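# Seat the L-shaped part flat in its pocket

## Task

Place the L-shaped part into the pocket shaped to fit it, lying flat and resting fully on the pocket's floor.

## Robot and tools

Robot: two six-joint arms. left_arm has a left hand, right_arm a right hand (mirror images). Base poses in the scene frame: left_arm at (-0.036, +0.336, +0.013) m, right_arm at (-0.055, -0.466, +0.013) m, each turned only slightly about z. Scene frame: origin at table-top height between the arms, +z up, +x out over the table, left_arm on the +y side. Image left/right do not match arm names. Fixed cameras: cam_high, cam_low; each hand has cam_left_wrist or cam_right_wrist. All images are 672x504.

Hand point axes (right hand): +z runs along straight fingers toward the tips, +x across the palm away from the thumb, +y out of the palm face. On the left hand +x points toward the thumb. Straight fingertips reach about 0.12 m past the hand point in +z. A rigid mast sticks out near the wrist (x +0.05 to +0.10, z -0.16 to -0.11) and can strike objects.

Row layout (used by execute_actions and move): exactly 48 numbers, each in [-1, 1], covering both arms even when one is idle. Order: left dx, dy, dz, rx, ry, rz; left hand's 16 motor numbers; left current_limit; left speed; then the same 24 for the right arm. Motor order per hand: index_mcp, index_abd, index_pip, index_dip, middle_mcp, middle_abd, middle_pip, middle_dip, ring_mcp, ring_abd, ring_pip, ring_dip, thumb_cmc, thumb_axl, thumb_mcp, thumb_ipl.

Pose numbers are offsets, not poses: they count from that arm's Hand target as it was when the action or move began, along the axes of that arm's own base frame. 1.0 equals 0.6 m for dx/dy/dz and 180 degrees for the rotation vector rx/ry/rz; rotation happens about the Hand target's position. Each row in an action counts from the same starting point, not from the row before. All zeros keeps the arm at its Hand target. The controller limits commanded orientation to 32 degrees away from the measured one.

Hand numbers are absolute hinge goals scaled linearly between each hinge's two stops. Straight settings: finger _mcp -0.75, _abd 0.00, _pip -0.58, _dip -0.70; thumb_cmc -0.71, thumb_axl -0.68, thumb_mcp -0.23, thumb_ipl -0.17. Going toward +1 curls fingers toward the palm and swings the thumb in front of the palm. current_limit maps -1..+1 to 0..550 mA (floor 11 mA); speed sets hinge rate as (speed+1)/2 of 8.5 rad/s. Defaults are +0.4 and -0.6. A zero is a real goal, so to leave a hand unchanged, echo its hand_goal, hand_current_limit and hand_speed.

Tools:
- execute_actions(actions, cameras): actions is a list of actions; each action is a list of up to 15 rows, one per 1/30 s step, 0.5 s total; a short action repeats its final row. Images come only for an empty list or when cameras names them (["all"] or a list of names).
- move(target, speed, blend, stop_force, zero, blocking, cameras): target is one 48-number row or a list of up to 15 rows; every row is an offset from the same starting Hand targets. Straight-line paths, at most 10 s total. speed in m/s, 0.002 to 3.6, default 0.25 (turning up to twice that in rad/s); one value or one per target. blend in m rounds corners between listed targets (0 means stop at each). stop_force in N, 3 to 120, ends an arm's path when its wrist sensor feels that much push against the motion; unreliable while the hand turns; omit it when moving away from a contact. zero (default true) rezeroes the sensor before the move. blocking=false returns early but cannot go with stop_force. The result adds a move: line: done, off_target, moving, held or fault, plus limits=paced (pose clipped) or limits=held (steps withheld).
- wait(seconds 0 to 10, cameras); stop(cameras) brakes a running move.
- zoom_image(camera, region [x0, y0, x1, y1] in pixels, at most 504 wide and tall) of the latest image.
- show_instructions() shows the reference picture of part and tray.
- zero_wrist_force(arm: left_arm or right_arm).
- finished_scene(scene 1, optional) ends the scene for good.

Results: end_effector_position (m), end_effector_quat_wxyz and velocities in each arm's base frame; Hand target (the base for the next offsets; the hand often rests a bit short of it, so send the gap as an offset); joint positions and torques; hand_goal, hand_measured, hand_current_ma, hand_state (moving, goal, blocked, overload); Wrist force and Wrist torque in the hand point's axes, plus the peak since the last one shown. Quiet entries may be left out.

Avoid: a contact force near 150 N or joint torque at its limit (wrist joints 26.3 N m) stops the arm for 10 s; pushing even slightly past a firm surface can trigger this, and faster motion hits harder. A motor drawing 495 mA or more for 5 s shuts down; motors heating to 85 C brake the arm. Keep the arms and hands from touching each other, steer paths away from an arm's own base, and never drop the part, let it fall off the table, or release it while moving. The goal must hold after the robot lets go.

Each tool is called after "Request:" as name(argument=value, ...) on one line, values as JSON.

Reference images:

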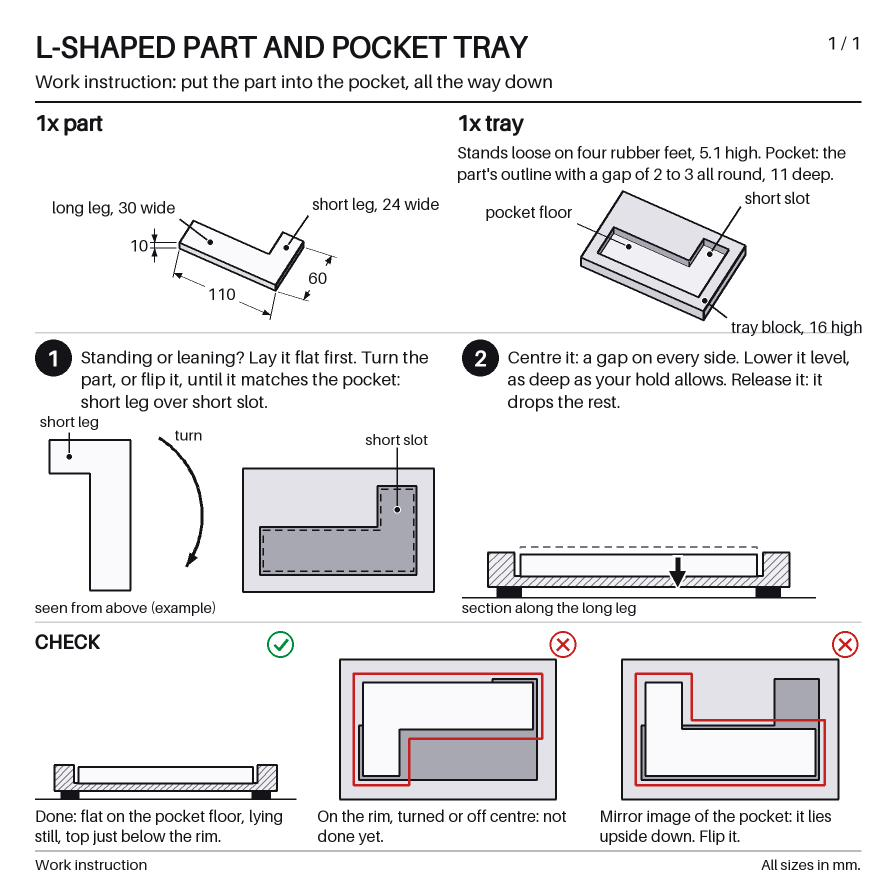

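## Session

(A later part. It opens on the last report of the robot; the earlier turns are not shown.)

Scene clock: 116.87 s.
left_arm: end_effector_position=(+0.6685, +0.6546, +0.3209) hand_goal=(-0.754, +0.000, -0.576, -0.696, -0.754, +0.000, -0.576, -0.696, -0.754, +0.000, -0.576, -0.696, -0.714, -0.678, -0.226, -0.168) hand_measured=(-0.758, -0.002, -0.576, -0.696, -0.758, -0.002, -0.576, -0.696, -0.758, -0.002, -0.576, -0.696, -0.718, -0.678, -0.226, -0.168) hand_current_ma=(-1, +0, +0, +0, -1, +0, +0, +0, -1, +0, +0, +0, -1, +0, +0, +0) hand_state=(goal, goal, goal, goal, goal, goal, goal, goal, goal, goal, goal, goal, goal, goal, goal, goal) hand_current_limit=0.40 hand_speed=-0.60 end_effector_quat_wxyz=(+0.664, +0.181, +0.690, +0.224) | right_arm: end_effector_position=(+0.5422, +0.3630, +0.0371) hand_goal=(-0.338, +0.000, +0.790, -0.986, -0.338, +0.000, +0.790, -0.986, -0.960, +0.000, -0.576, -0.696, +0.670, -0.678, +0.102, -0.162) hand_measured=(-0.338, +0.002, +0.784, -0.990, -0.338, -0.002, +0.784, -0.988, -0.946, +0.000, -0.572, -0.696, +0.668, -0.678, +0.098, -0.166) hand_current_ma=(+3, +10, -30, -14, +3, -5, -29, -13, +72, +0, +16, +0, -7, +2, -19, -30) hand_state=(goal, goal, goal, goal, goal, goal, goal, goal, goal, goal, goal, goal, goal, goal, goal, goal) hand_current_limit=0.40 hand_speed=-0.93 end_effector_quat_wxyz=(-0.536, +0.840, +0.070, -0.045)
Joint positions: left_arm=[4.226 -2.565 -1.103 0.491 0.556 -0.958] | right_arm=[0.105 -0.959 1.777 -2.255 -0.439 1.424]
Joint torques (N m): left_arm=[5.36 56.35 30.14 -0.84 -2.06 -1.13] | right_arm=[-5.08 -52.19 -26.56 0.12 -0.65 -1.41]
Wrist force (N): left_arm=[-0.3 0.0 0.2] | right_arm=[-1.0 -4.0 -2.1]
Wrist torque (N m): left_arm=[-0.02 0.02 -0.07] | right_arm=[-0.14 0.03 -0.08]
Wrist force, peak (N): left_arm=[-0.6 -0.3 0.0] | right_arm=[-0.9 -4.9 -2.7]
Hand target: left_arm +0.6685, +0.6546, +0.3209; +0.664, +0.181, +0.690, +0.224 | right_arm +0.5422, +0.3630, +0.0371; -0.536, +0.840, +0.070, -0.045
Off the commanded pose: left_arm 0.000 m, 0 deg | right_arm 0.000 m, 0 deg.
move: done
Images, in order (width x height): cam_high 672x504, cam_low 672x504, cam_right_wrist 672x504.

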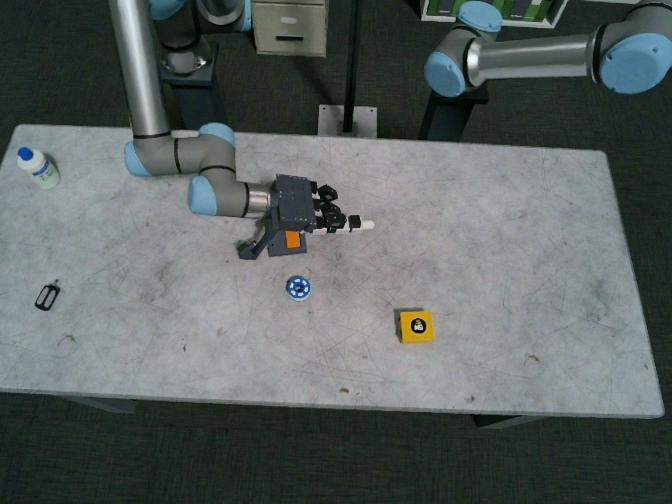

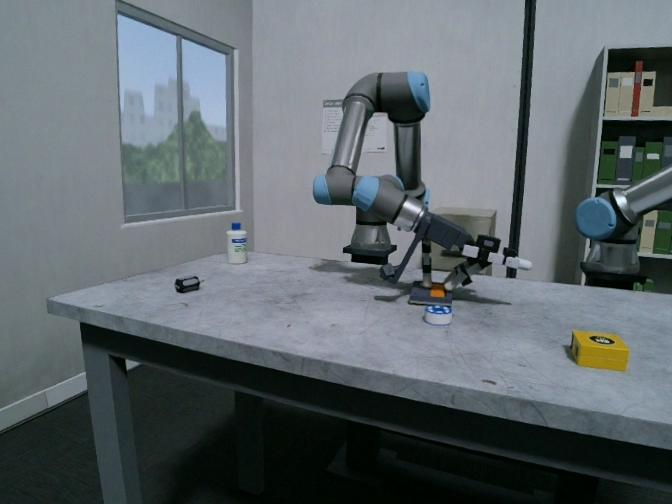

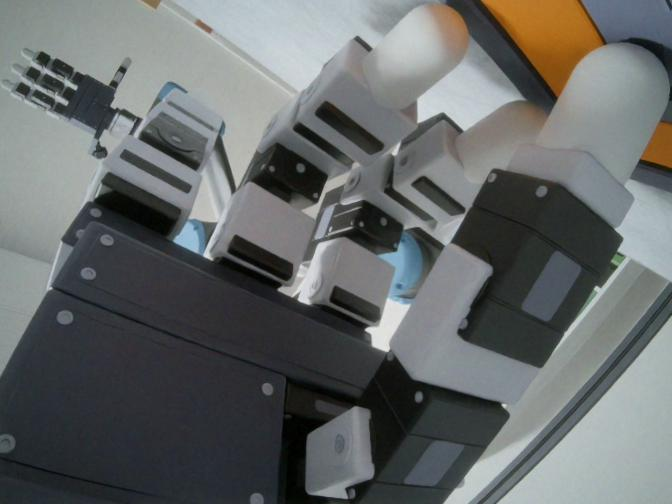

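Request:
move(target=[0,0,0,0,0,0,-0.754,0,-0.576,-0.696,-0.754,0,-0.576,-0.696,-0.754,0,-0.576,-0.696,-0.714,-0.678,-0.226,-0.168,0.4,-0.6,0,-0.12,0.17,0,0,0,-0.338,0,0.79,-0.986,-0.338,0,0.79,-0.986,-0.959,0,-0.576,-0.696,0.671,-0.678,0.103,-0.162,0.4,-0.93], speed=0.12, cameras=["cam_high","cam_low"])

Request:
zoom_image(camera="cam_high", region=[250, 190, 320, 260])

Request:
zoom_image(camera="cam_low", region=[405, 265, 460, 310])

Scene clock: 118.97 s.
left_arm: end_effector_position=(+0.6685, +0.6546, +0.3209) hand_goal=(-0.754, +0.000, -0.576, -0.696, -0.754, +0.000, -0.576, -0.696, -0.754, +0.000, -0.576, -0.696, -0.714, -0.678, -0.226, -0.168) hand_measured=(-0.758, -0.002, -0.576, -0.696, -0.758, -0.002, -0.576, -0.696, -0.758, -0.002, -0.576, -0.696, -0.718, -0.678, -0.226, -0.168) hand_current_ma=(-1, +0, +0, +0, -1, +0, +0, +0, -1, +0, +0, +0, -1, +0, +0, +0) hand_state=(goal, goal, goal, goal, goal, goal, goal, goal, goal, goal, goal, goal, goal, goal, goal, goal) hand_current_limit=0.40 hand_speed=-0.60 end_effector_quat_wxyz=(+0.664, +0.181, +0.690, +0.224) | right_arm: end_effector_position=(+0.5422, +0.2911, +0.1390) hand_goal=(-0.338, +0.000, +0.790, -0.986, -0.338, +0.000, +0.790, -0.986, -0.960, +0.000, -0.576, -0.696, +0.670, -0.678, +0.102, -0.162) hand_measured=(-0.338, +0.002, +0.784, -0.990, -0.338, -0.002, +0.784, -0.988, -0.946, +0.000, -0.572, -0.696, +0.668, -0.678, +0.100, -0.164) hand_current_ma=(+4, +10, -28, -14, +4, -5, -28, -13, +72, +0, +16, +0, -7, +2, -15, -15) hand_state=(goal, goal, goal, goal, goal, goal, goal, goal, goal, goal, goal, goal, goal, goal, goal, goal) hand_current_limit=0.40 hand_speed=-0.93 end_effector_quat_wxyz=(-0.536, +0.840, +0.070, -0.045)
Joint positions: left_arm=[4.226 -2.565 -1.103 0.491 0.556 -0.958] | right_arm=[-0.014 -1.173 1.724 -1.75 -0.469 1.16]
Joint torques (N m): left_arm=[5.9 56.25 27.92 -0.53 -2.02 -1.21] | right_arm=[-9.7 -48.89 -30.78 -0.05 -0.82 -1.64]
Wrist force (N): left_arm=[-0.3 -0.3 0.0] | right_arm=[-0.8 -1.4 -0.7]
Wrist torque (N m): left_arm=[-0.03 0.01 -0.07] | right_arm=[0.13 0.03 0.06]
Wrist force, peak (N): left_arm=[-0.6 -0.3 0.2] | right_arm=[-0.6 -4.8 -2.9]
Hand target: left_arm +0.6685, +0.6546, +0.3209; +0.664, +0.181, +0.690, +0.224 | right_arm +0.5422, +0.2910, +0.1391; -0.536, +0.840, +0.070, -0.045
Off the commanded pose: left_arm 0.000 m, 0 deg | right_arm 0.000 m, 0 deg.
move: done
Images, in order (width x height): cam_high 672x504, cam_low 672x504.

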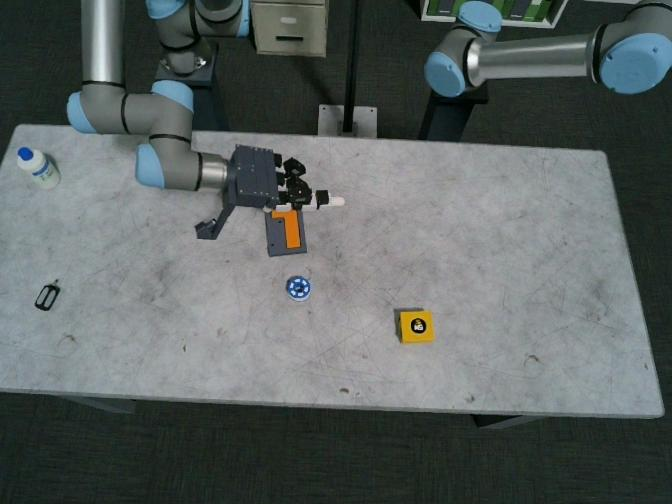

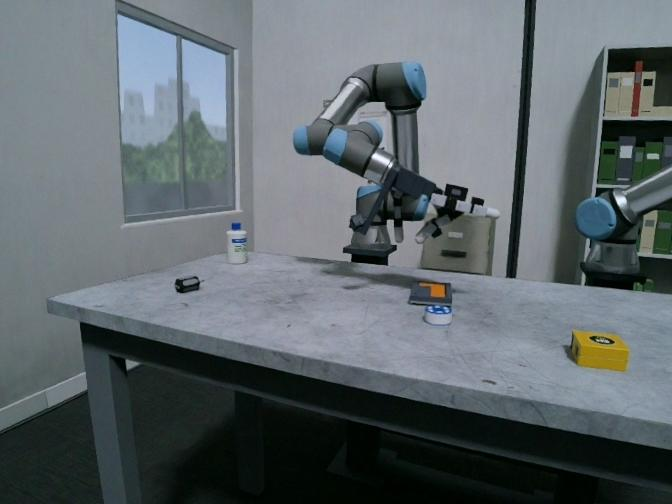

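Scaled by 7.200 from the camera's 672x504 image, which has a finer 960x720 frame.

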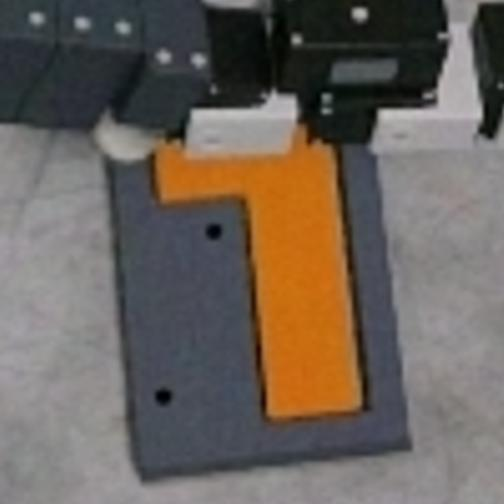

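Scaled by 9.164 from the camera's 672x504 image, which has a finer 960x720 frame.

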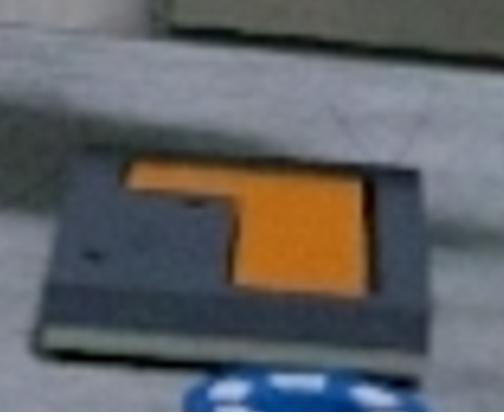

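Request:
finished_scene()

The scene is finished: the task was done.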